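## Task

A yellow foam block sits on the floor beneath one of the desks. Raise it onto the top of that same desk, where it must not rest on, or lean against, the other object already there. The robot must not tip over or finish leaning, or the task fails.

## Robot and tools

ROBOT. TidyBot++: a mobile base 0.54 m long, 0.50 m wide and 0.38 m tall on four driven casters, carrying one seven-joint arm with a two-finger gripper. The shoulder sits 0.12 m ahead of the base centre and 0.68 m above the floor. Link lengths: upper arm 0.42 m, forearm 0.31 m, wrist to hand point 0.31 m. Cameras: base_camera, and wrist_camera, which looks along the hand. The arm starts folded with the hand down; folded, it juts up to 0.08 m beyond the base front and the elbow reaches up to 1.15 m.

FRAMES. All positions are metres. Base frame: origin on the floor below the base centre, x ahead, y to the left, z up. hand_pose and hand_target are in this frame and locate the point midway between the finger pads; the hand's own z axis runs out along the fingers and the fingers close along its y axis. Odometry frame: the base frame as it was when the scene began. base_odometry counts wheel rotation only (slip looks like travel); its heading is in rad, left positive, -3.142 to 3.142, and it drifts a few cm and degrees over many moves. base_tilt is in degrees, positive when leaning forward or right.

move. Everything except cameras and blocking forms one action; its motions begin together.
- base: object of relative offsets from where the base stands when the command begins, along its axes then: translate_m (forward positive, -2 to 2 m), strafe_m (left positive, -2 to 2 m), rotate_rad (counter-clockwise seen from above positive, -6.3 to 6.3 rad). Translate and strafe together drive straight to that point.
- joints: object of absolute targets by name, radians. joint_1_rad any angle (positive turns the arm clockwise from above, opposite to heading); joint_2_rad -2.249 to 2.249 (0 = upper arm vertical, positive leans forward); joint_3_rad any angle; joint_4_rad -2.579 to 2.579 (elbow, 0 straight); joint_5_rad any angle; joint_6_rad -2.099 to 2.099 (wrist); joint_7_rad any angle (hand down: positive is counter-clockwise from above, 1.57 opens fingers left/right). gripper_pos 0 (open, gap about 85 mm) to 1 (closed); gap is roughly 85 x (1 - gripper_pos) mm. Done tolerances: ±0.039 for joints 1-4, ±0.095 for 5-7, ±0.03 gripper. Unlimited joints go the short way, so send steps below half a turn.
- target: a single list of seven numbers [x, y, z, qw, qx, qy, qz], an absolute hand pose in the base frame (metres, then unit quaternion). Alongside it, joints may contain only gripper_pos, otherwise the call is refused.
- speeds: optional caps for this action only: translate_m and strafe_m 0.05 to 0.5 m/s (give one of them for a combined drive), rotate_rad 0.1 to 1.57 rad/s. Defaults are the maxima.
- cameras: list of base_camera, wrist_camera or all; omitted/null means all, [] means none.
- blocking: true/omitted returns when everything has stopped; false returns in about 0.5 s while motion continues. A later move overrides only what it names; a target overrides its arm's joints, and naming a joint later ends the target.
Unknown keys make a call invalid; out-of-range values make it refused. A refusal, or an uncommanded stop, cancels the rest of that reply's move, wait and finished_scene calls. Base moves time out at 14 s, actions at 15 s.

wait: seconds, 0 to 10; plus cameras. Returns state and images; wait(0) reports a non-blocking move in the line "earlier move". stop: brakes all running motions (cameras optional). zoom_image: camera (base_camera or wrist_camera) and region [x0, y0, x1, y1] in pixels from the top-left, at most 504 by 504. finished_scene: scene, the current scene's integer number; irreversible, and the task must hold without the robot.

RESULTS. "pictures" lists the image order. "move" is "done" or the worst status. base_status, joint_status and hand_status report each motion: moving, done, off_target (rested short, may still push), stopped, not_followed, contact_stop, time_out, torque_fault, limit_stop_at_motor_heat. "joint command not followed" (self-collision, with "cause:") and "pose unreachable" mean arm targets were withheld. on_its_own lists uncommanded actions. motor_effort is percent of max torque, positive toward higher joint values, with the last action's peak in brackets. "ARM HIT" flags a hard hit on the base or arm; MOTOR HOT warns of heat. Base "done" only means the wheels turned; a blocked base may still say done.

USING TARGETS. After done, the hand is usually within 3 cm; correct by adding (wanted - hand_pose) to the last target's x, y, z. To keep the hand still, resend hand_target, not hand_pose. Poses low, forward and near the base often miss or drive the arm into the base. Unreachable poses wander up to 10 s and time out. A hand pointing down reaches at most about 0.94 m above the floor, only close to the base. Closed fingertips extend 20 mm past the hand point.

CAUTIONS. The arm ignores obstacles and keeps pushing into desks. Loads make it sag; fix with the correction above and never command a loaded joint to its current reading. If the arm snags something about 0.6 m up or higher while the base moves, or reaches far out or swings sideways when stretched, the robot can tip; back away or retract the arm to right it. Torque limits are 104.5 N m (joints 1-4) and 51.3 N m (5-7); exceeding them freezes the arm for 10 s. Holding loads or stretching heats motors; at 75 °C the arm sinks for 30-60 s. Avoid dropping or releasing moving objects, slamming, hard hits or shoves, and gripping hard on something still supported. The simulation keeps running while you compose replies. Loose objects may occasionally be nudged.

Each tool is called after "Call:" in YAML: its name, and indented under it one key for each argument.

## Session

Call:
move:
  joints: {"joint_6_rad": 0.45}

Call:
move:
  base: {"rotate_rad": 1.5}

Call:
move:
  base: {"rotate_rad": 1.5}

Call:
move:
  base: {"rotate_rad": 1.5}

Scene clock: 1.97 s.
move: done
base_odometry: x=+0.000 y=+0.000 heading=+0.000
base_tilt: forward=-0.2 right=-0.3
base_status: not commanded
joint_positions: joint_1_rad=+0.031 joint_2_rad=-0.323 joint_3_rad=+3.126 joint_4_rad=-2.503 joint_5_rad=-0.043 joint_6_rad=+0.367 joint_7_rad=+1.550 gripper_pos=+0.000
joint_status: all done
motor_effort: joint_1_rad=+0(1) joint_2_rad=-7(8) joint_3_rad=-1(1) joint_4_rad=+19(19) joint_5_rad=+0(1) joint_6_rad=+9(10) joint_7_rad=+0(1)
hand_pose: x=+0.5450 y=-0.0094 z=+0.8261 quat_wxyz=(-0.006, +0.787, -0.033, +0.616) (m; base frame)
hand_target: x=+0.5498 y=-0.0104 z=+0.8512 quat_wxyz=(-0.005, +0.761, -0.033, +0.648) (m; base frame)
hand_status: not commanded
pictures: base_camera, wrist_camera
Images, in order (width x height): base_camera 644x364, wrist_camera 644x476.

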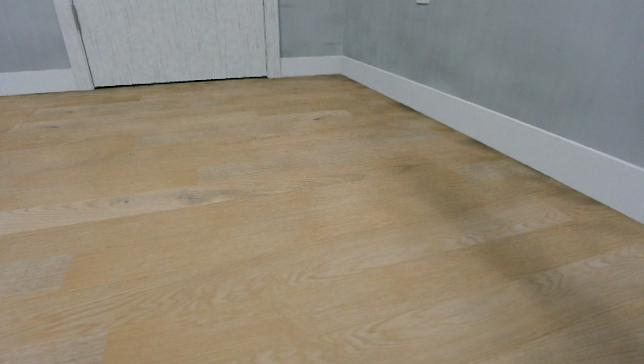

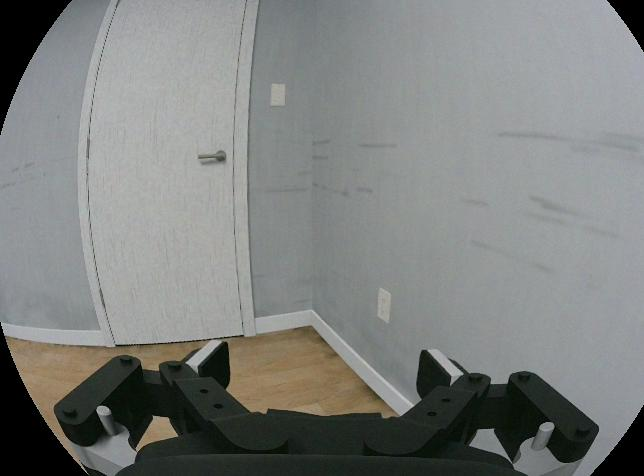

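Scene clock: 4.27 s.
move: done
base_odometry: x=+0.000 y=+0.000 heading=+1.499
base_tilt: forward=-0.3 right=-0.3
base_status: done
joint_positions: joint_1_rad=+0.031 joint_2_rad=-0.323 joint_3_rad=+3.126 joint_4_rad=-2.503 joint_5_rad=-0.043 joint_6_rad=+0.369 joint_7_rad=+1.550 gripper_pos=+0.000
joint_status: not commanded
motor_effort: joint_1_rad=+1(2) joint_2_rad=-7(8) joint_3_rad=+0(2) joint_4_rad=+19(19) joint_5_rad=+0(1) joint_6_rad=+9(10) joint_7_rad=-1(1)
hand_pose: x=+0.5451 y=-0.0093 z=+0.8267 quat_wxyz=(-0.006, +0.786, -0.033, +0.617) (m; base frame)
hand_target: x=+0.5498 y=-0.0104 z=+0.8512 quat_wxyz=(-0.005, +0.761, -0.033, +0.648) (m; base frame)
hand_status: not commanded
pictures: base_camera, wrist_camera
Images, in order (width x height): base_camera 644x364, wrist_camera 644x476.

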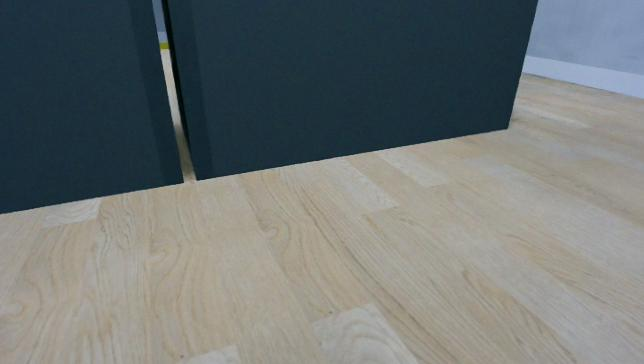

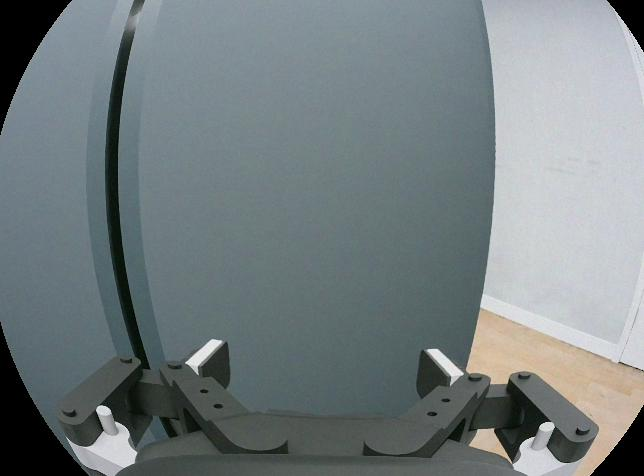

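Scene clock: 6.53 s.
move: done
base_odometry: x=+0.000 y=+0.000 heading=+2.998
base_tilt: forward=-0.3 right=-0.3
base_status: done
joint_positions: joint_1_rad=+0.031 joint_2_rad=-0.323 joint_3_rad=+3.125 joint_4_rad=-2.503 joint_5_rad=-0.043 joint_6_rad=+0.369 joint_7_rad=+1.550 gripper_pos=+0.000
joint_status: not commanded
motor_effort: joint_1_rad=+0(2) joint_2_rad=-7(8) joint_3_rad=+0(2) joint_4_rad=+19(20) joint_5_rad=+0(1) joint_6_rad=+10(10) joint_7_rad=-1(1)
hand_pose: x=+0.5451 y=-0.0091 z=+0.8267 quat_wxyz=(-0.006, +0.786, -0.033, +0.617) (m; base frame)
hand_target: x=+0.5498 y=-0.0104 z=+0.8512 quat_wxyz=(-0.005, +0.761, -0.033, +0.648) (m; base frame)
hand_status: not commanded
pictures: base_camera, wrist_camera
Images, in order (width x height): base_camera 644x364, wrist_camera 644x476.

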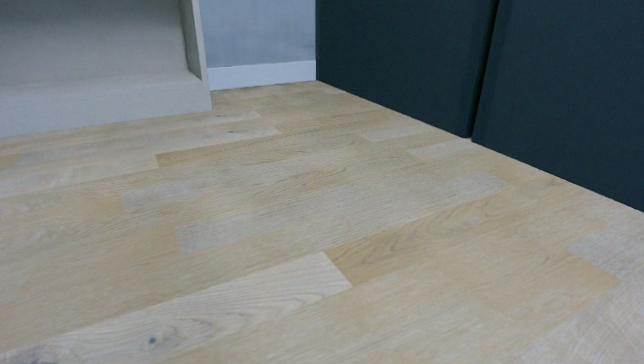

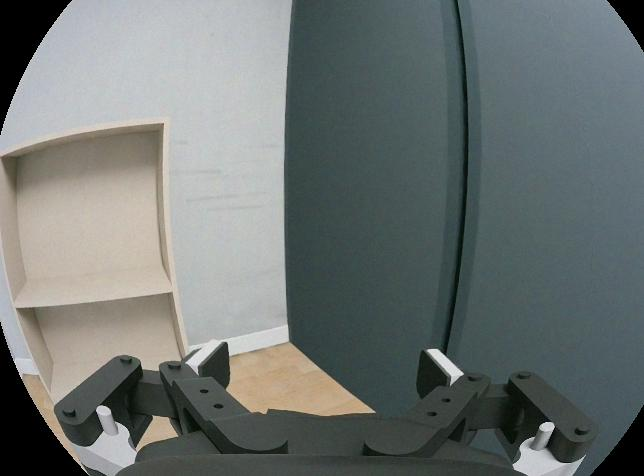

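Scene clock: 8.80 s.
move: done
base_odometry: x=+0.000 y=+0.000 heading=-1.786
base_tilt: forward=-0.3 right=-0.3
base_status: done
joint_positions: joint_1_rad=+0.030 joint_2_rad=-0.323 joint_3_rad=+3.125 joint_4_rad=-2.503 joint_5_rad=-0.043 joint_6_rad=+0.369 joint_7_rad=+1.550 gripper_pos=+0.000
joint_status: not commanded
motor_effort: joint_1_rad=+1(2) joint_2_rad=-7(8) joint_3_rad=+0(2) joint_4_rad=+19(20) joint_5_rad=+0(1) joint_6_rad=+9(10) joint_7_rad=+0(1)
hand_pose: x=+0.5452 y=-0.0090 z=+0.8268 quat_wxyz=(-0.006, +0.786, -0.033, +0.617) (m; base frame)
hand_target: x=+0.5498 y=-0.0104 z=+0.8512 quat_wxyz=(-0.005, +0.761, -0.033, +0.648) (m; base frame)
hand_status: not commanded
pictures: base_camera, wrist_camera
Images, in order (width x height): base_camera 644x364, wrist_camera 644x476.

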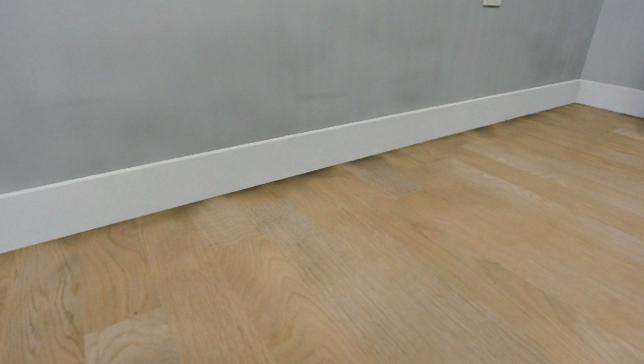

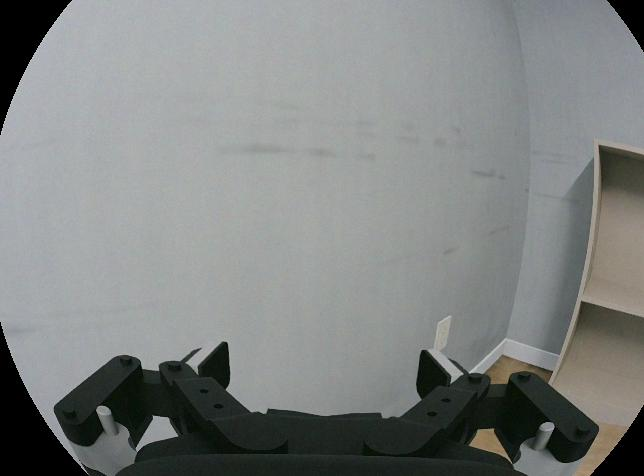

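Call:
move:
  base: {"rotate_rad": -2.627}
  cameras: ["base_camera"]

Call:
move:
  base: {"strafe_m": -1.25}

Scene clock: 25.80 s.
move: done
base_odometry: x=+0.000 y=+0.000 heading=+1.871
base_tilt: forward=-0.3 right=-0.3
base_status: done
joint_positions: joint_1_rad=+0.030 joint_2_rad=-0.323 joint_3_rad=+3.124 joint_4_rad=-2.503 joint_5_rad=-0.043 joint_6_rad=+0.369 joint_7_rad=+1.550 gripper_pos=+0.000
joint_status: not commanded
motor_effort: joint_1_rad=+0(2) joint_2_rad=-7(8) joint_3_rad=+0(2) joint_4_rad=+19(20) joint_5_rad=+0(1) joint_6_rad=+9(10) joint_7_rad=-1(1)
hand_pose: x=+0.5452 y=-0.0086 z=+0.8268 quat_wxyz=(-0.006, +0.786, -0.033, +0.617) (m; base frame)
hand_target: x=+0.5498 y=-0.0104 z=+0.8512 quat_wxyz=(-0.005, +0.761, -0.033, +0.648) (m; base frame)
hand_status: not commanded
pictures: base_camera
Images, in order (width x height): base_camera 644x364.

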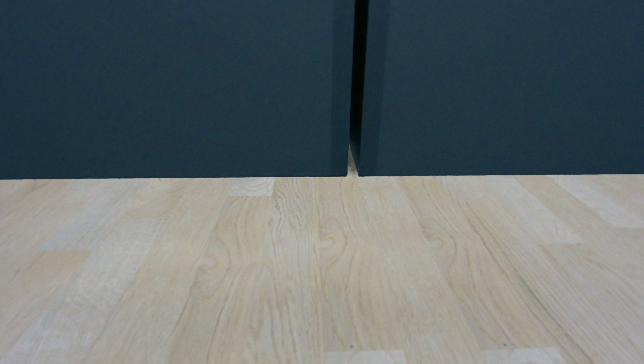

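Scene clock: 29.57 s.
move: done
base_odometry: x=+1.194 y=+0.370 heading=+1.870
base_tilt: forward=-0.3 right=-0.2
base_status: done
joint_positions: joint_1_rad=+0.030 joint_2_rad=-0.323 joint_3_rad=+3.124 joint_4_rad=-2.503 joint_5_rad=-0.043 joint_6_rad=+0.369 joint_7_rad=+1.550 gripper_pos=+0.000
joint_status: not commanded
motor_effort: joint_1_rad=+0(2) joint_2_rad=-8(8) joint_3_rad=+0(2) joint_4_rad=+19(20) joint_5_rad=+0(1) joint_6_rad=+9(10) joint_7_rad=-1(1)
hand_pose: x=+0.5452 y=-0.0086 z=+0.8268 quat_wxyz=(-0.006, +0.786, -0.033, +0.617) (m; base frame)
hand_target: x=+0.5498 y=-0.0104 z=+0.8512 quat_wxyz=(-0.005, +0.761, -0.033, +0.648) (m; base frame)
hand_status: not commanded
pictures: base_camera, wrist_camera
Images, in order (width x height): base_camera 644x364, wrist_camera 644x476.

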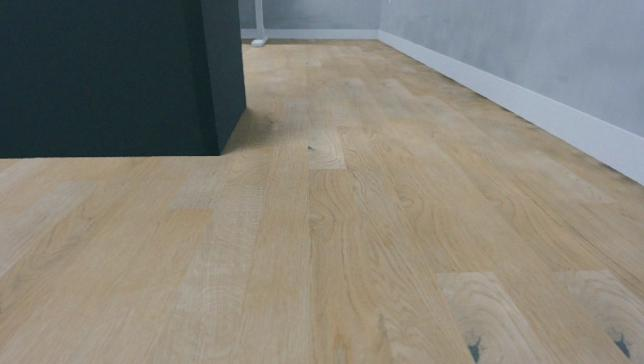

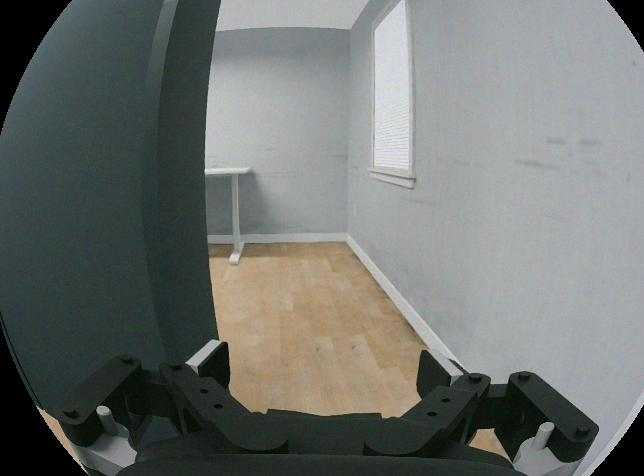

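Call:
move:
  base: {"strafe_m": -0.25}
  cameras: ["base_camera"]

Call:
move:
  base: {"translate_m": 1.7}
  cameras: ["wrist_camera"]

Call:
move:
  base: {"rotate_rad": 0.8}

Scene clock: 35.50 s.
move: done
base_odometry: x=+1.433 y=+0.443 heading=+1.869
base_tilt: forward=-0.3 right=-0.3
base_status: done
joint_positions: joint_1_rad=+0.030 joint_2_rad=-0.323 joint_3_rad=+3.126 joint_4_rad=-2.503 joint_5_rad=-0.043 joint_6_rad=+0.369 joint_7_rad=+1.550 gripper_pos=+0.000
joint_status: not commanded
motor_effort: joint_1_rad=+1(1) joint_2_rad=-7(8) joint_3_rad=+0(2) joint_4_rad=+19(20) joint_5_rad=+0(1) joint_6_rad=+10(10) joint_7_rad=+0(1)
hand_pose: x=+0.5452 y=-0.0092 z=+0.8268 quat_wxyz=(-0.006, +0.786, -0.033, +0.617) (m; base frame)
hand_target: x=+0.5498 y=-0.0104 z=+0.8512 quat_wxyz=(-0.005, +0.761, -0.033, +0.648) (m; base frame)
hand_status: not commanded
pictures: base_camera
Images, in order (width x height): base_camera 644x364.

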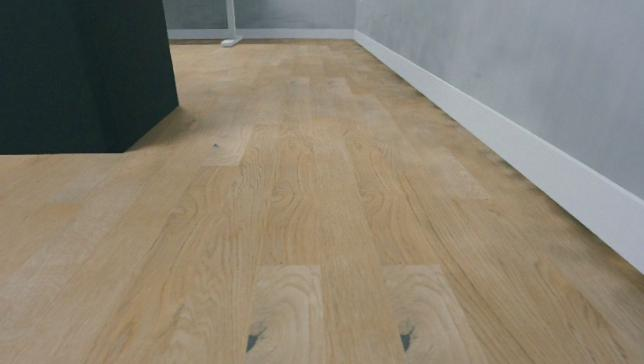

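Scene clock: 40.13 s.
move: done
base_odometry: x=+0.934 y=+2.069 heading=+1.869
base_tilt: forward=-0.3 right=-0.3
base_status: done
joint_positions: joint_1_rad=+0.030 joint_2_rad=-0.324 joint_3_rad=+3.126 joint_4_rad=-2.503 joint_5_rad=-0.043 joint_6_rad=+0.372 joint_7_rad=+1.550 gripper_pos=+0.000
joint_status: not commanded
motor_effort: joint_1_rad=+1(1) joint_2_rad=-7(9) joint_3_rad=+0(1) joint_4_rad=+19(20) joint_5_rad=+0(1) joint_6_rad=+9(10) joint_7_rad=+0(1)
hand_pose: x=+0.5453 y=-0.0092 z=+0.8279 quat_wxyz=(-0.006, +0.785, -0.033, +0.619) (m; base frame)
hand_target: x=+0.5498 y=-0.0104 z=+0.8512 quat_wxyz=(-0.005, +0.761, -0.033, +0.648) (m; base frame)
hand_status: not commanded
pictures: wrist_camera
Images, in order (width x height): wrist_camera 644x476.

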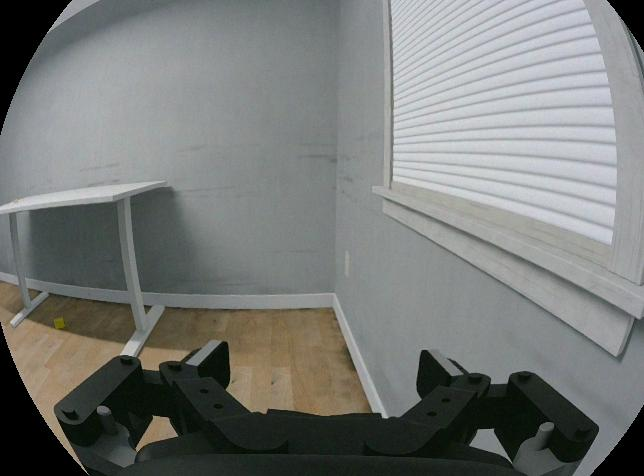

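Scene clock: 43.73 s.
move: time_out
base_odometry: x=+0.934 y=+2.069 heading=+2.659
base_tilt: forward=-0.3 right=-0.3
base_status: rotate_rad time_out (by the wheels' count: +0.790 of +0.800)
joint_positions: joint_1_rad=+0.030 joint_2_rad=-0.324 joint_3_rad=+3.125 joint_4_rad=-2.503 joint_5_rad=-0.043 joint_6_rad=+0.373 joint_7_rad=+1.550 gripper_pos=+0.000
joint_status: not commanded
motor_effort: joint_1_rad=+0(2) joint_2_rad=-7(9) joint_3_rad=-1(2) joint_4_rad=+19(19) joint_5_rad=+0(1) joint_6_rad=+9(10) joint_7_rad=+0(1)
hand_pose: x=+0.5453 y=-0.0091 z=+0.8281 quat_wxyz=(-0.006, +0.785, -0.033, +0.619) (m; base frame)
hand_target: x=+0.5498 y=-0.0104 z=+0.8512 quat_wxyz=(-0.005, +0.761, -0.033, +0.648) (m; base frame)
hand_status: not commanded
pictures: base_camera, wrist_camera
Images, in order (width x height): base_camera 644x364, wrist_camera 644x476.

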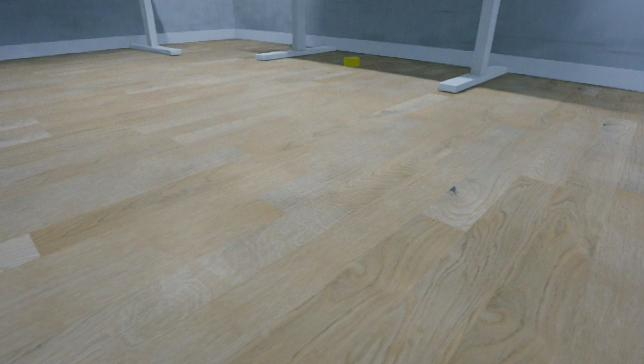

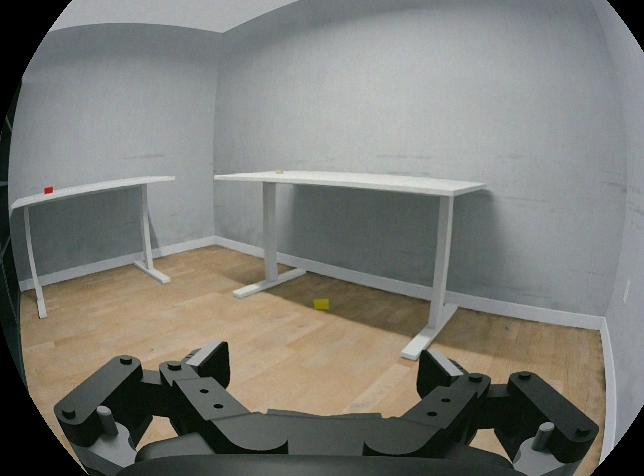

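Call:
move:
  base: {"translate_m": 1.3, "strafe_m": 0.93, "rotate_rad": -0.846}

Scene clock: 62.77 s.
move: done
base_odometry: x=-0.650 y=+1.849 heading=+1.812
base_tilt: forward=-0.3 right=-0.3
base_status: done
joint_positions: joint_1_rad=+0.030 joint_2_rad=-0.325 joint_3_rad=+3.126 joint_4_rad=-2.503 joint_5_rad=-0.043 joint_6_rad=+0.373 joint_7_rad=+1.550 gripper_pos=+0.000
joint_status: not commanded
motor_effort: joint_1_rad=+0(2) joint_2_rad=-7(9) joint_3_rad=+0(2) joint_4_rad=+19(20) joint_5_rad=+0(1) joint_6_rad=+8(10) joint_7_rad=-1(1)
hand_pose: x=+0.5451 y=-0.0093 z=+0.8288 quat_wxyz=(-0.006, +0.784, -0.033, +0.620) (m; base frame)
hand_target: x=+0.5498 y=-0.0104 z=+0.8512 quat_wxyz=(-0.005, +0.761, -0.033, +0.648) (m; base frame)
hand_status: not commanded
pictures: base_camera, wrist_camera
Images, in order (width x height): base_camera 644x364, wrist_camera 644x476.

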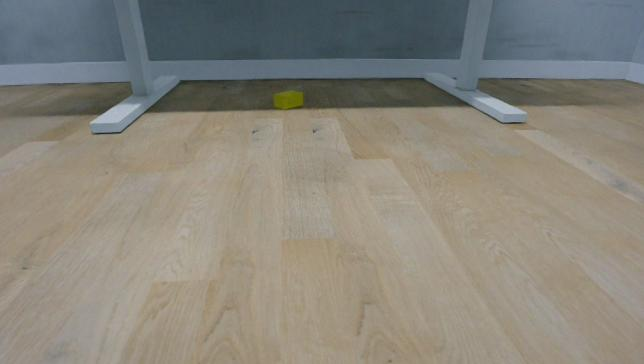

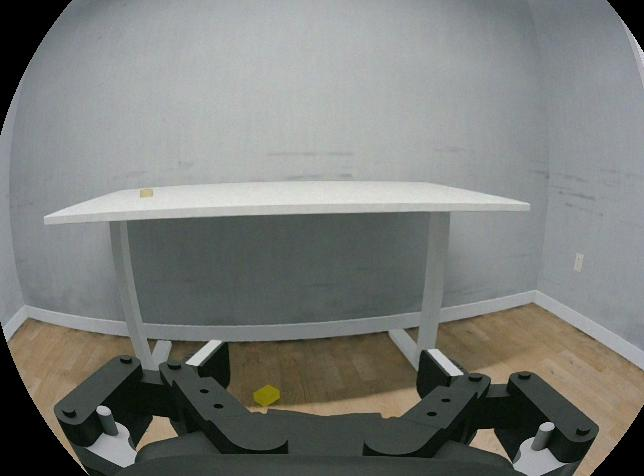

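Call:
zoom_image:
  camera: "base_camera"
  region: [244, 70, 344, 130]

Call:
zoom_image:
  camera: "wrist_camera"
  region: [80, 160, 240, 260]

Scaled by 5.040.

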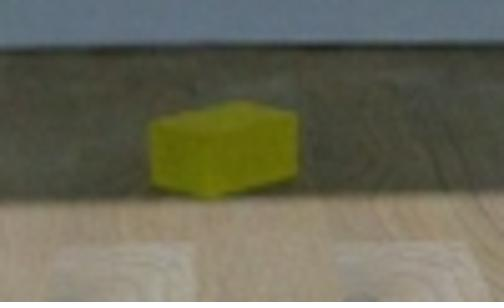

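Scaled by 3.150.

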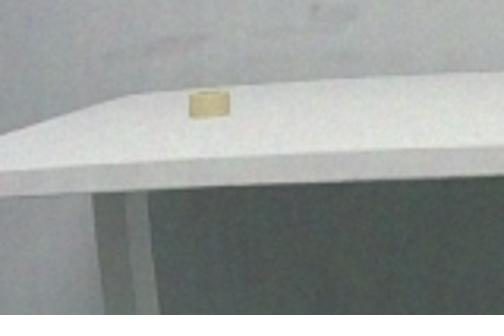

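Call:
move:
  base: {"translate_m": 0.45, "strafe_m": 1.10, "rotate_rad": -0.8}
  joints: {"joint_1_rad": 0.0, "joint_2_rad": 0.6, "joint_3_rad": 3.1416, "joint_4_rad": -2.3, "joint_5_rad": 0.0, "joint_6_rad": -0.2, "joint_7_rad": 1.57, "gripper_pos": 0.0}

Call:
move:
  joints: {"joint_2_rad": 1.90, "joint_4_rad": -0.81, "joint_6_rad": 0.46}

Scene clock: 105.43 s.
move: done
base_odometry: x=-1.826 y=+2.024 heading=+1.011
base_tilt: forward=-0.3 right=-0.3
base_status: done
joint_positions: joint_1_rad=+0.007 joint_2_rad=+0.588 joint_3_rad=+3.132 joint_4_rad=-2.317 joint_5_rad=-0.042 joint_6_rad=-0.129 joint_7_rad=+1.550 gripper_pos=+0.000
joint_status: all done
motor_effort: joint_1_rad=+0(2) joint_2_rad=-26(28) joint_3_rad=-1(3) joint_4_rad=+5(20) joint_5_rad=+0(1) joint_6_rad=+1(9) joint_7_rad=+0(1)
hand_pose: x=+0.4595 y=+0.0049 z=+0.4169 quat_wxyz=(-0.007, +0.998, -0.031, +0.054) (m; base frame)
hand_target: x=+0.4447 y=+0.0013 z=+0.4128 quat_wxyz=(+0.000, +1.000, +0.000, +0.021) (m; base frame)
hand_status: not commanded
pictures: base_camera, wrist_camera
Images, in order (width x height): base_camera 644x364, wrist_camera 644x476.

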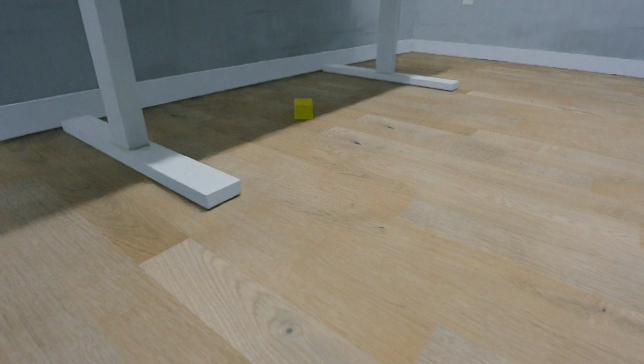

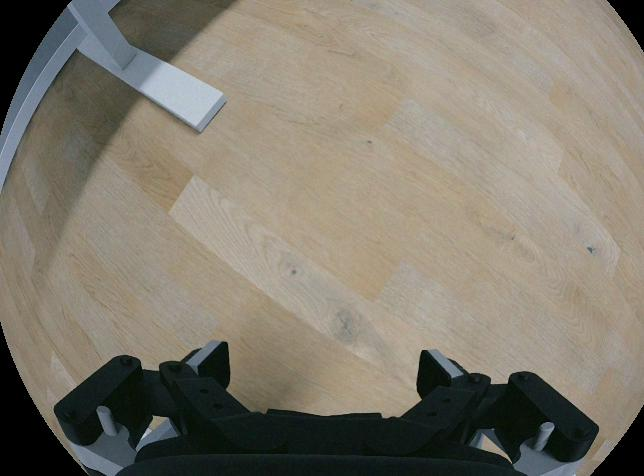

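Scene clock: 108.17 s.
move: done
base_odometry: x=-1.826 y=+2.024 heading=+1.011
base_tilt: forward=-0.3 right=-0.3
base_status: not commanded
joint_positions: joint_1_rad=+0.007 joint_2_rad=+1.884 joint_3_rad=+3.132 joint_4_rad=-0.829 joint_5_rad=-0.042 joint_6_rad=+0.376 joint_7_rad=+1.550 gripper_pos=+0.000
joint_status: all done
motor_effort: joint_1_rad=+0(1) joint_2_rad=-47(51) joint_3_rad=-1(2) joint_4_rad=+11(13) joint_5_rad=+0(1) joint_6_rad=+6(8) joint_7_rad=+0(1)
hand_pose: x=+0.8740 y=-0.0051 z=+0.0504 quat_wxyz=(-0.007, +0.920, -0.037, +0.391) (m; base frame)
hand_target: x=+0.8909 y=+0.0013 z=+0.0647 quat_wxyz=(+0.000, +0.902, +0.000, +0.431) (m; base frame)
hand_status: not commanded
pictures: base_camera, wrist_camera
Images, in order (width x height): base_camera 644x364, wrist_camera 644x476.

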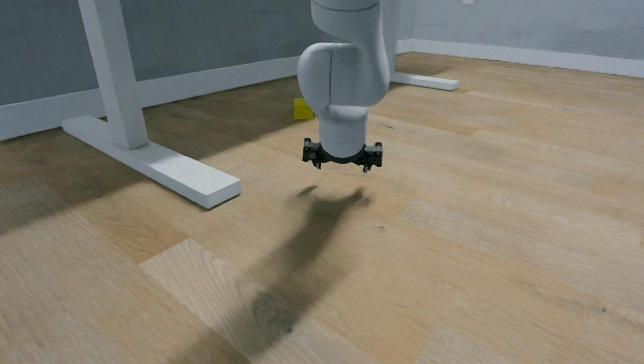

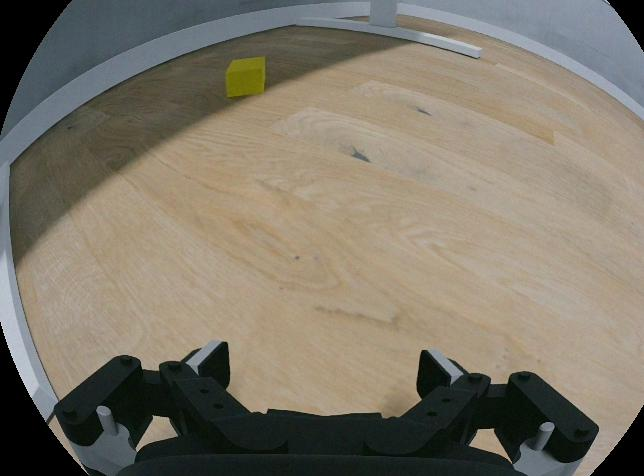

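Call:
zoom_image:
  camera: "wrist_camera"
  region: [200, 40, 300, 120]

Call:
zoom_image:
  camera: "base_camera"
  region: [280, 80, 330, 130]

Scaled by 5.040.

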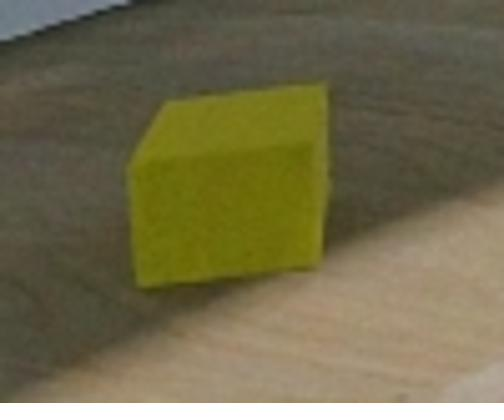

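Scaled by 10.080.

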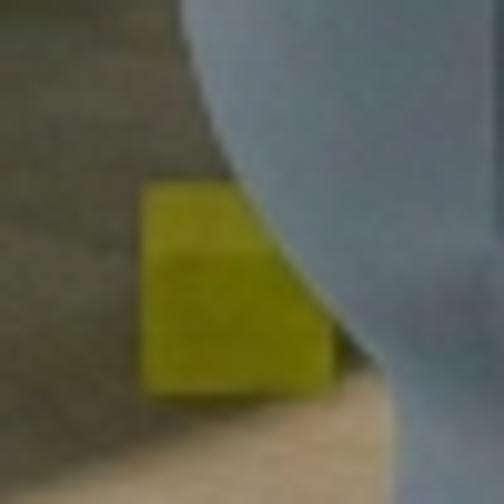

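Call:
move:
  base: {"strafe_m": -0.18}
  cameras: ["base_camera"]

Call:
move:
  base: {"rotate_rad": 0.2}

Scene clock: 138.53 s.
move: done
base_odometry: x=-1.673 y=+1.928 heading=+1.010
base_tilt: forward=-0.3 right=-0.3
base_status: done
joint_positions: joint_1_rad=+0.008 joint_2_rad=+1.884 joint_3_rad=+3.137 joint_4_rad=-0.826 joint_5_rad=-0.042 joint_6_rad=+0.381 joint_7_rad=+1.550 gripper_pos=+0.000
joint_status: not commanded
motor_effort: joint_1_rad=+0(4) joint_2_rad=-48(48) joint_3_rad=-1(3) joint_4_rad=+11(12) joint_5_rad=+0(1) joint_6_rad=+7(8) joint_7_rad=-1(1)
hand_pose: x=+0.8765 y=-0.0082 z=+0.0523 quat_wxyz=(-0.005, +0.918, -0.036, +0.395) (m; base frame)
hand_target: x=+0.8909 y=+0.0013 z=+0.0647 quat_wxyz=(+0.000, +0.902, +0.000, +0.431) (m; base frame)
hand_status: not commanded
pictures: base_camera
Images, in order (width x height): base_camera 644x364.

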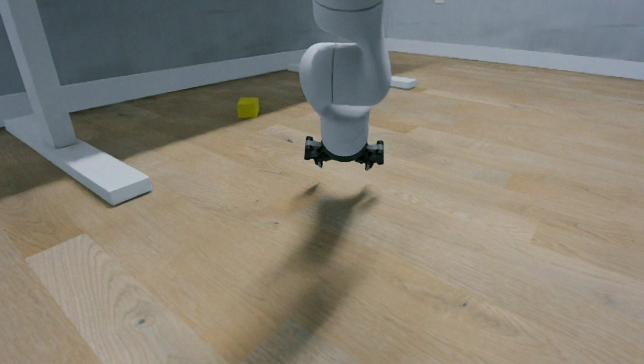

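Scene clock: 139.97 s.
move: done
base_odometry: x=-1.673 y=+1.928 heading=+1.210
base_tilt: forward=-0.3 right=-0.2
base_status: done
joint_positions: joint_1_rad=+0.001 joint_2_rad=+1.885 joint_3_rad=+3.136 joint_4_rad=-0.825 joint_5_rad=-0.039 joint_6_rad=+0.381 joint_7_rad=+1.550 gripper_pos=+0.000
joint_status: not commanded
motor_effort: joint_1_rad=+0(8) joint_2_rad=-47(48) joint_3_rad=-1(3) joint_4_rad=+12(12) joint_5_rad=+0(1) joint_6_rad=+7(8) joint_7_rad=+0(1)
hand_pose: x=+0.8768 y=-0.0020 z=+0.0524 quat_wxyz=(-0.007, +0.918, -0.032, +0.395) (m; base frame)
hand_target: x=+0.8909 y=+0.0013 z=+0.0647 quat_wxyz=(+0.000, +0.902, +0.000, +0.431) (m; base frame)
hand_status: not commanded
pictures: base_camera, wrist_camera
Images, in order (width x height): base_camera 644x364, wrist_camera 644x476.

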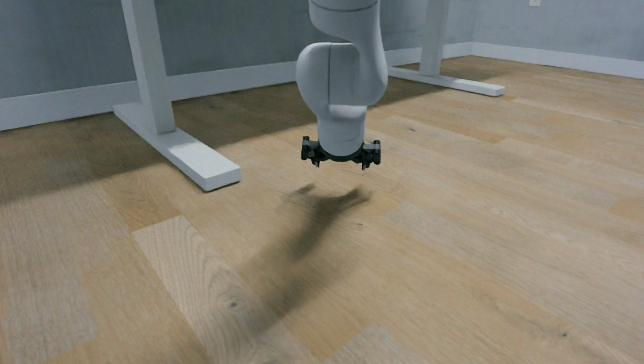

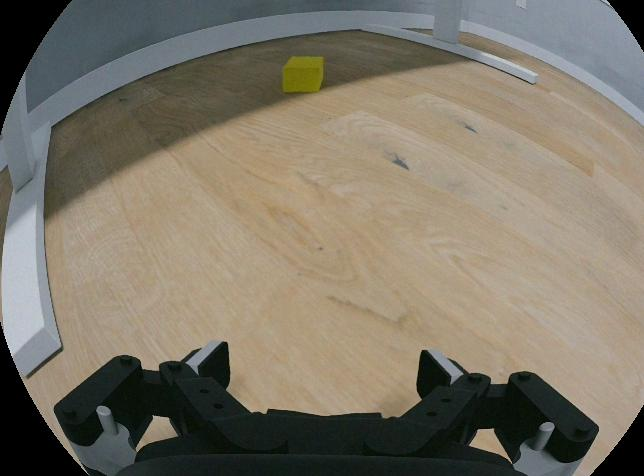

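Call:
zoom_image:
  camera: "wrist_camera"
  region: [260, 40, 350, 110]

Scaled by 5.600.

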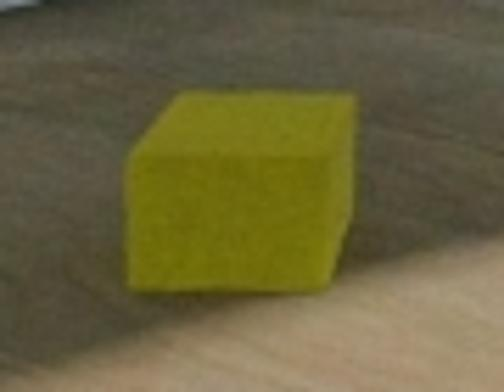

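Call:
move:
  base: {"translate_m": 0.40}
  speeds: {"translate_m": 0.3}
  joints: {"joint_2_rad": 1.922}

Scene clock: 154.40 s.
move: done
base_odometry: x=-1.532 y=+2.302 heading=+1.212
base_tilt: forward=-0.2 right=-0.3
base_status: done
joint_positions: joint_1_rad=+0.001 joint_2_rad=+1.915 joint_3_rad=+3.136 joint_4_rad=-0.820 joint_5_rad=-0.039 joint_6_rad=+0.384 joint_7_rad=+1.550 gripper_pos=+0.000
joint_status: all done
motor_effort: joint_1_rad=+0(2) joint_2_rad=-47(50) joint_3_rad=-1(2) joint_4_rad=+11(13) joint_5_rad=+0(1) joint_6_rad=+6(8) joint_7_rad=-1(1)
hand_pose: x=+0.8608 y=-0.0020 z=+0.0324 quat_wxyz=(-0.006, +0.922, -0.032, +0.385) (m; base frame)
hand_target: x=+0.8771 y=+0.0013 z=+0.0479 quat_wxyz=(+0.000, +0.907, +0.000, +0.421) (m; base frame)
hand_status: not commanded
pictures: base_camera, wrist_camera
Images, in order (width x height): base_camera 644x364, wrist_camera 644x476.

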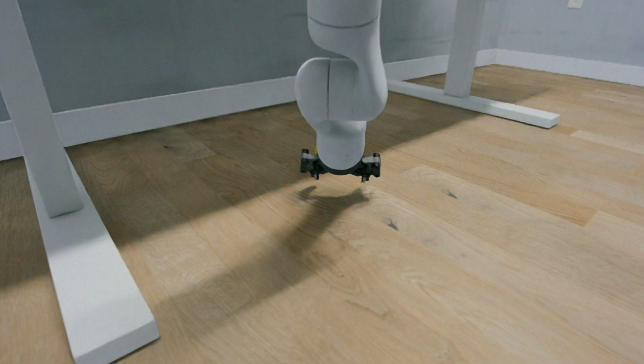

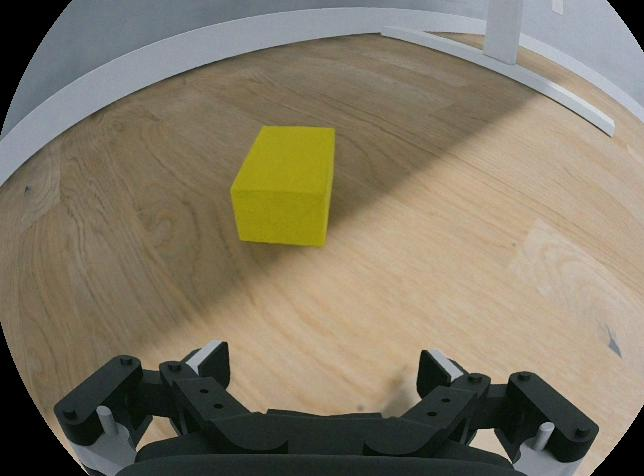

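Call:
move:
  base: {"translate_m": 0.10, "strafe_m": 0.014}
  speeds: {"translate_m": 0.2}

Scene clock: 162.73 s.
move: done
base_odometry: x=-1.509 y=+2.401 heading=+1.211
base_tilt: forward=-0.3 right=-0.2
base_status: done
joint_positions: joint_1_rad=+0.001 joint_2_rad=+1.913 joint_3_rad=+3.136 joint_4_rad=-0.818 joint_5_rad=-0.039 joint_6_rad=+0.385 joint_7_rad=+1.550 gripper_pos=+0.000
joint_status: not commanded
motor_effort: joint_1_rad=+1(4) joint_2_rad=-47(49) joint_3_rad=-1(2) joint_4_rad=+11(12) joint_5_rad=+0(1) joint_6_rad=+7(8) joint_7_rad=-1(1)
hand_pose: x=+0.8629 y=-0.0021 z=+0.0343 quat_wxyz=(-0.006, +0.922, -0.032, +0.387) (m; base frame)
hand_target: x=+0.8771 y=+0.0013 z=+0.0479 quat_wxyz=(+0.000, +0.907, +0.000, +0.421) (m; base frame)
hand_status: not commanded
pictures: base_camera, wrist_camera
Images, in order (width x height): base_camera 644x364, wrist_camera 644x476.

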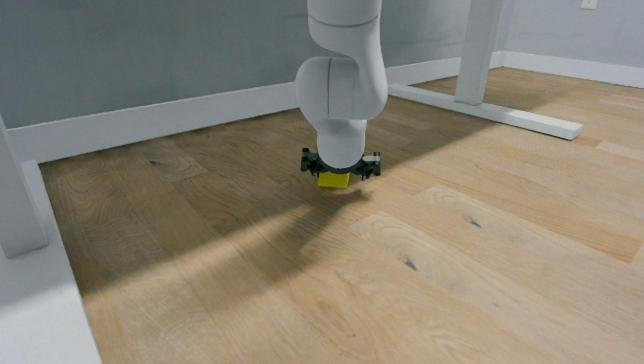

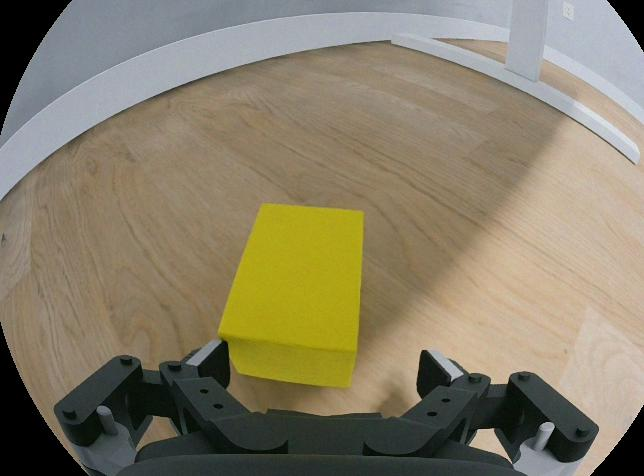

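Call:
move:
  base: {"strafe_m": 0.013}
  speeds: {"strafe_m": 0.1}

Scene clock: 170.50 s.
move: done
base_odometry: x=-1.522 y=+2.406 heading=+1.211
base_tilt: forward=-0.3 right=-0.3
base_status: done
joint_positions: joint_1_rad=-0.003 joint_2_rad=+1.913 joint_3_rad=+3.136 joint_4_rad=-0.818 joint_5_rad=-0.039 joint_6_rad=+0.385 joint_7_rad=+1.550 gripper_pos=+0.000
joint_status: not commanded
motor_effort: joint_1_rad=+0(3) joint_2_rad=-47(48) joint_3_rad=-1(2) joint_4_rad=+11(12) joint_5_rad=+0(1) joint_6_rad=+7(8) joint_7_rad=-1(1)
hand_pose: x=+0.8629 y=+0.0012 z=+0.0343 quat_wxyz=(-0.007, +0.922, -0.030, +0.387) (m; base frame)
hand_target: x=+0.8771 y=+0.0013 z=+0.0479 quat_wxyz=(+0.000, +0.907, +0.000, +0.421) (m; base frame)
hand_status: not commanded
pictures: base_camera, wrist_camera
Images, in order (width x height): base_camera 644x364, wrist_camera 644x476.

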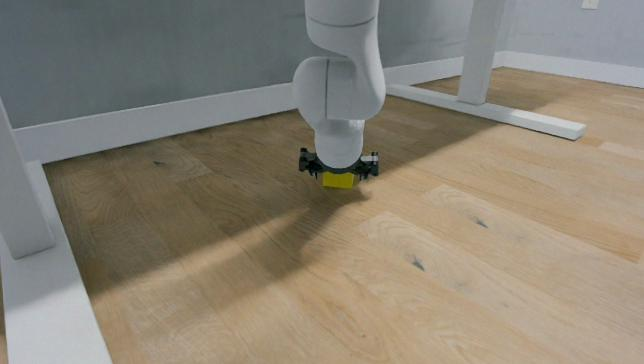

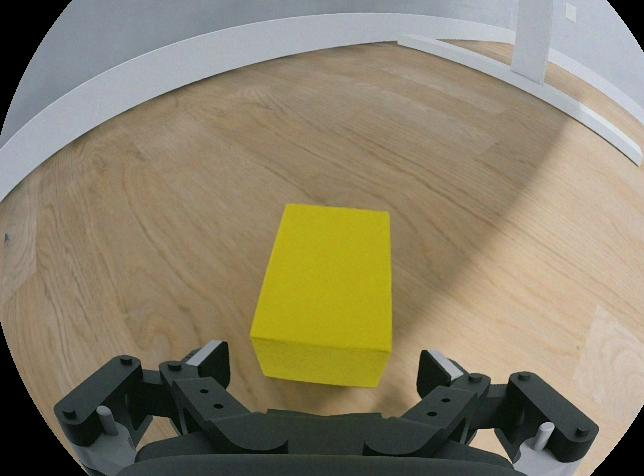

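Call:
move:
  base: {"translate_m": 0.05, "strafe_m": -0.004}
  speeds: {"translate_m": 0.15}

Call:
move:
  joints: {"gripper_pos": 0.42}

Scene clock: 175.13 s.
move: done
base_odometry: x=-1.500 y=+2.451 heading=+1.211
base_tilt: forward=-0.3 right=-0.3
base_status: done
joint_positions: joint_1_rad=-0.003 joint_2_rad=+1.911 joint_3_rad=+3.136 joint_4_rad=-0.816 joint_5_rad=-0.039 joint_6_rad=+0.386 joint_7_rad=+1.550 gripper_pos=+0.000
joint_status: not commanded
motor_effort: joint_1_rad=+0(2) joint_2_rad=-47(49) joint_3_rad=-1(2) joint_4_rad=+11(13) joint_5_rad=+0(1) joint_6_rad=+7(8) joint_7_rad=+0(1)
hand_pose: x=+0.8658 y=+0.0012 z=+0.0370 quat_wxyz=(-0.007, +0.920, -0.030, +0.390) (m; base frame)
hand_target: x=+0.8771 y=+0.0013 z=+0.0479 quat_wxyz=(+0.000, +0.907, +0.000, +0.421) (m; base frame)
hand_status: not commanded
pictures: base_camera, wrist_camera
Images, in order (width x height): base_camera 644x364, wrist_camera 644x476.

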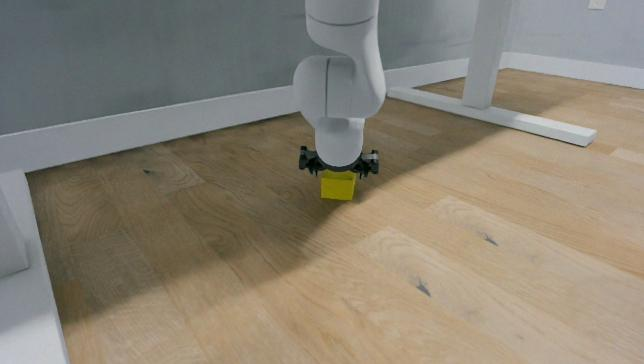

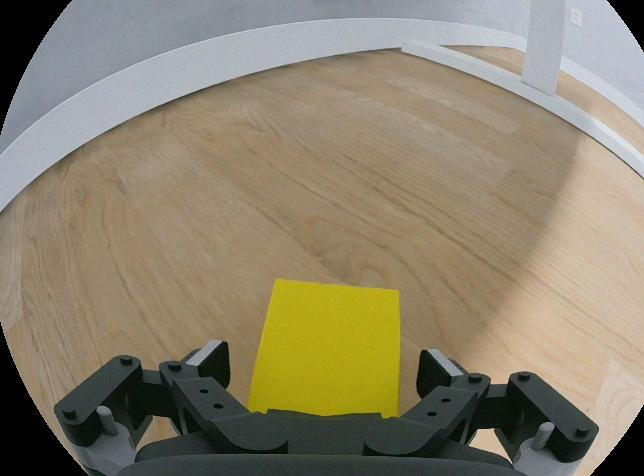

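Scene clock: 175.90 s.
move: done
base_odometry: x=-1.500 y=+2.451 heading=+1.211
base_tilt: forward=-0.3 right=-0.3
base_status: not commanded
joint_positions: joint_1_rad=-0.003 joint_2_rad=+1.910 joint_3_rad=+3.136 joint_4_rad=-0.816 joint_5_rad=-0.039 joint_6_rad=+0.388 joint_7_rad=+1.550 gripper_pos=+0.396
joint_status: all done
motor_effort: joint_1_rad=+0(1) joint_2_rad=-46(47) joint_3_rad=-1(2) joint_4_rad=+10(12) joint_5_rad=+0(1) joint_6_rad=+6(7) joint_7_rad=-1(1)
hand_pose: x=+0.8670 y=+0.0012 z=+0.0384 quat_wxyz=(-0.007, +0.920, -0.030, +0.391) (m; base frame)
hand_target: x=+0.8771 y=+0.0013 z=+0.0479 quat_wxyz=(+0.000, +0.907, +0.000, +0.421) (m; base frame)
hand_status: not commanded
pictures: base_camera, wrist_camera
Images, in order (width x height): base_camera 644x364, wrist_camera 644x476.

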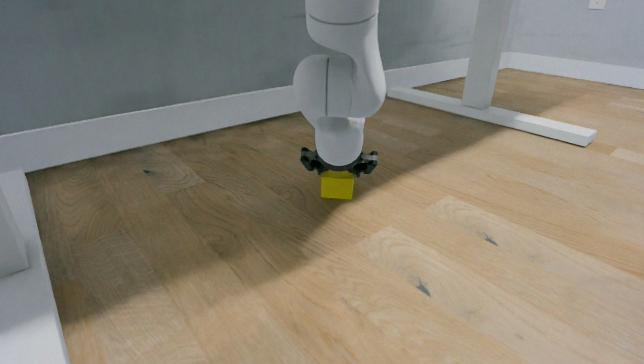

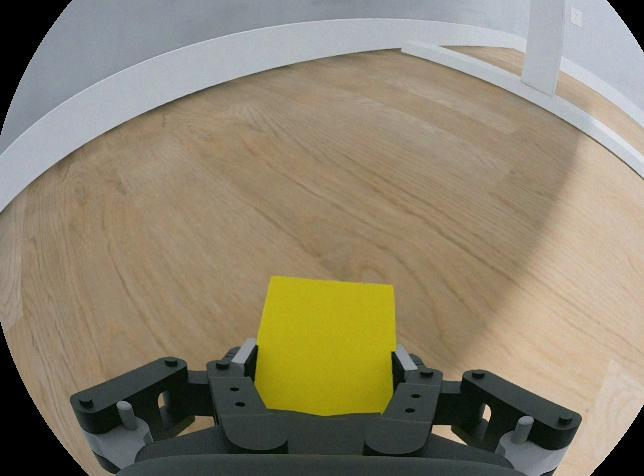

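Call:
move:
  joints: {"gripper_pos": 0.52}
  cameras: []

Call:
move:
  joints: {"joint_2_rad": 1.86}

Scene clock: 179.13 s.
move: off_target
base_odometry: x=-1.500 y=+2.451 heading=+1.211
base_tilt: forward=-0.2 right=-0.3
base_status: not commanded
joint_positions: joint_1_rad=-0.003 joint_2_rad=+1.910 joint_3_rad=+3.136 joint_4_rad=-0.816 joint_5_rad=-0.039 joint_6_rad=+0.388 joint_7_rad=+1.550 gripper_pos=+0.397
joint_status: gripper_pos off_target (ended at +0.397, target +0.520)
motor_effort: joint_1_rad=+0(1) joint_2_rad=-46(46) joint_3_rad=-1(2) joint_4_rad=+11(11) joint_5_rad=+0(1) joint_6_rad=+7(7) joint_7_rad=-1(1)
hand_pose: x=+0.8670 y=+0.0012 z=+0.0384 quat_wxyz=(-0.007, +0.920, -0.030, +0.391) (m; base frame)
hand_target: x=+0.8771 y=+0.0013 z=+0.0479 quat_wxyz=(+0.000, +0.907, +0.000, +0.421) (m; base frame)
hand_status: not commanded
pictures: none
No camera images: "cameras" was empty.

Scene clock: 180.13 s.
move: done
base_odometry: x=-1.500 y=+2.451 heading=+1.211
base_tilt: forward=-0.2 right=-0.2
base_status: not commanded
joint_positions: joint_1_rad=-0.003 joint_2_rad=+1.854 joint_3_rad=+3.136 joint_4_rad=-0.815 joint_5_rad=-0.039 joint_6_rad=+0.389 joint_7_rad=+1.550 gripper_pos=+0.397
joint_status: all done
motor_effort: joint_1_rad=+1(1) joint_2_rad=-49(51) joint_3_rad=-1(2) joint_4_rad=+12(13) joint_5_rad=+0(1) joint_6_rad=+7(9) joint_7_rad=+0(1)
hand_pose: x=+0.9022 y=+0.0013 z=+0.0815 quat_wxyz=(-0.008, +0.908, -0.030, +0.417) (m; base frame)
hand_target: x=+0.9149 y=+0.0013 z=+0.0961 quat_wxyz=(+0.000, +0.893, +0.000, +0.449) (m; base frame)
hand_status: not commanded
pictures: base_camera, wrist_camera
Images, in order (width x height): base_camera 644x364, wrist_camera 644x476.

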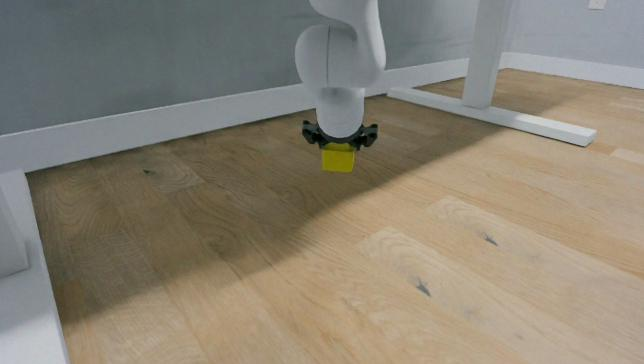

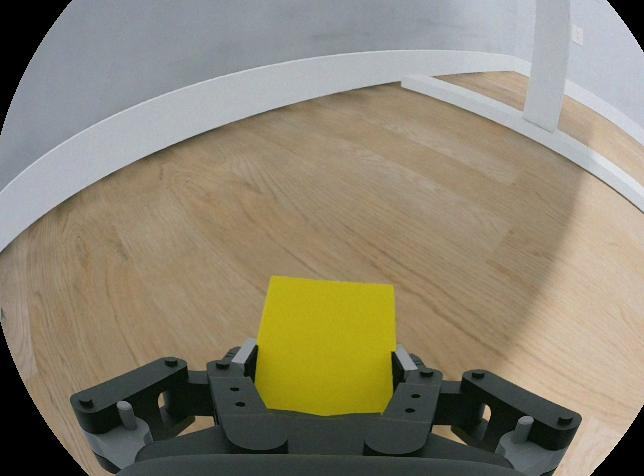

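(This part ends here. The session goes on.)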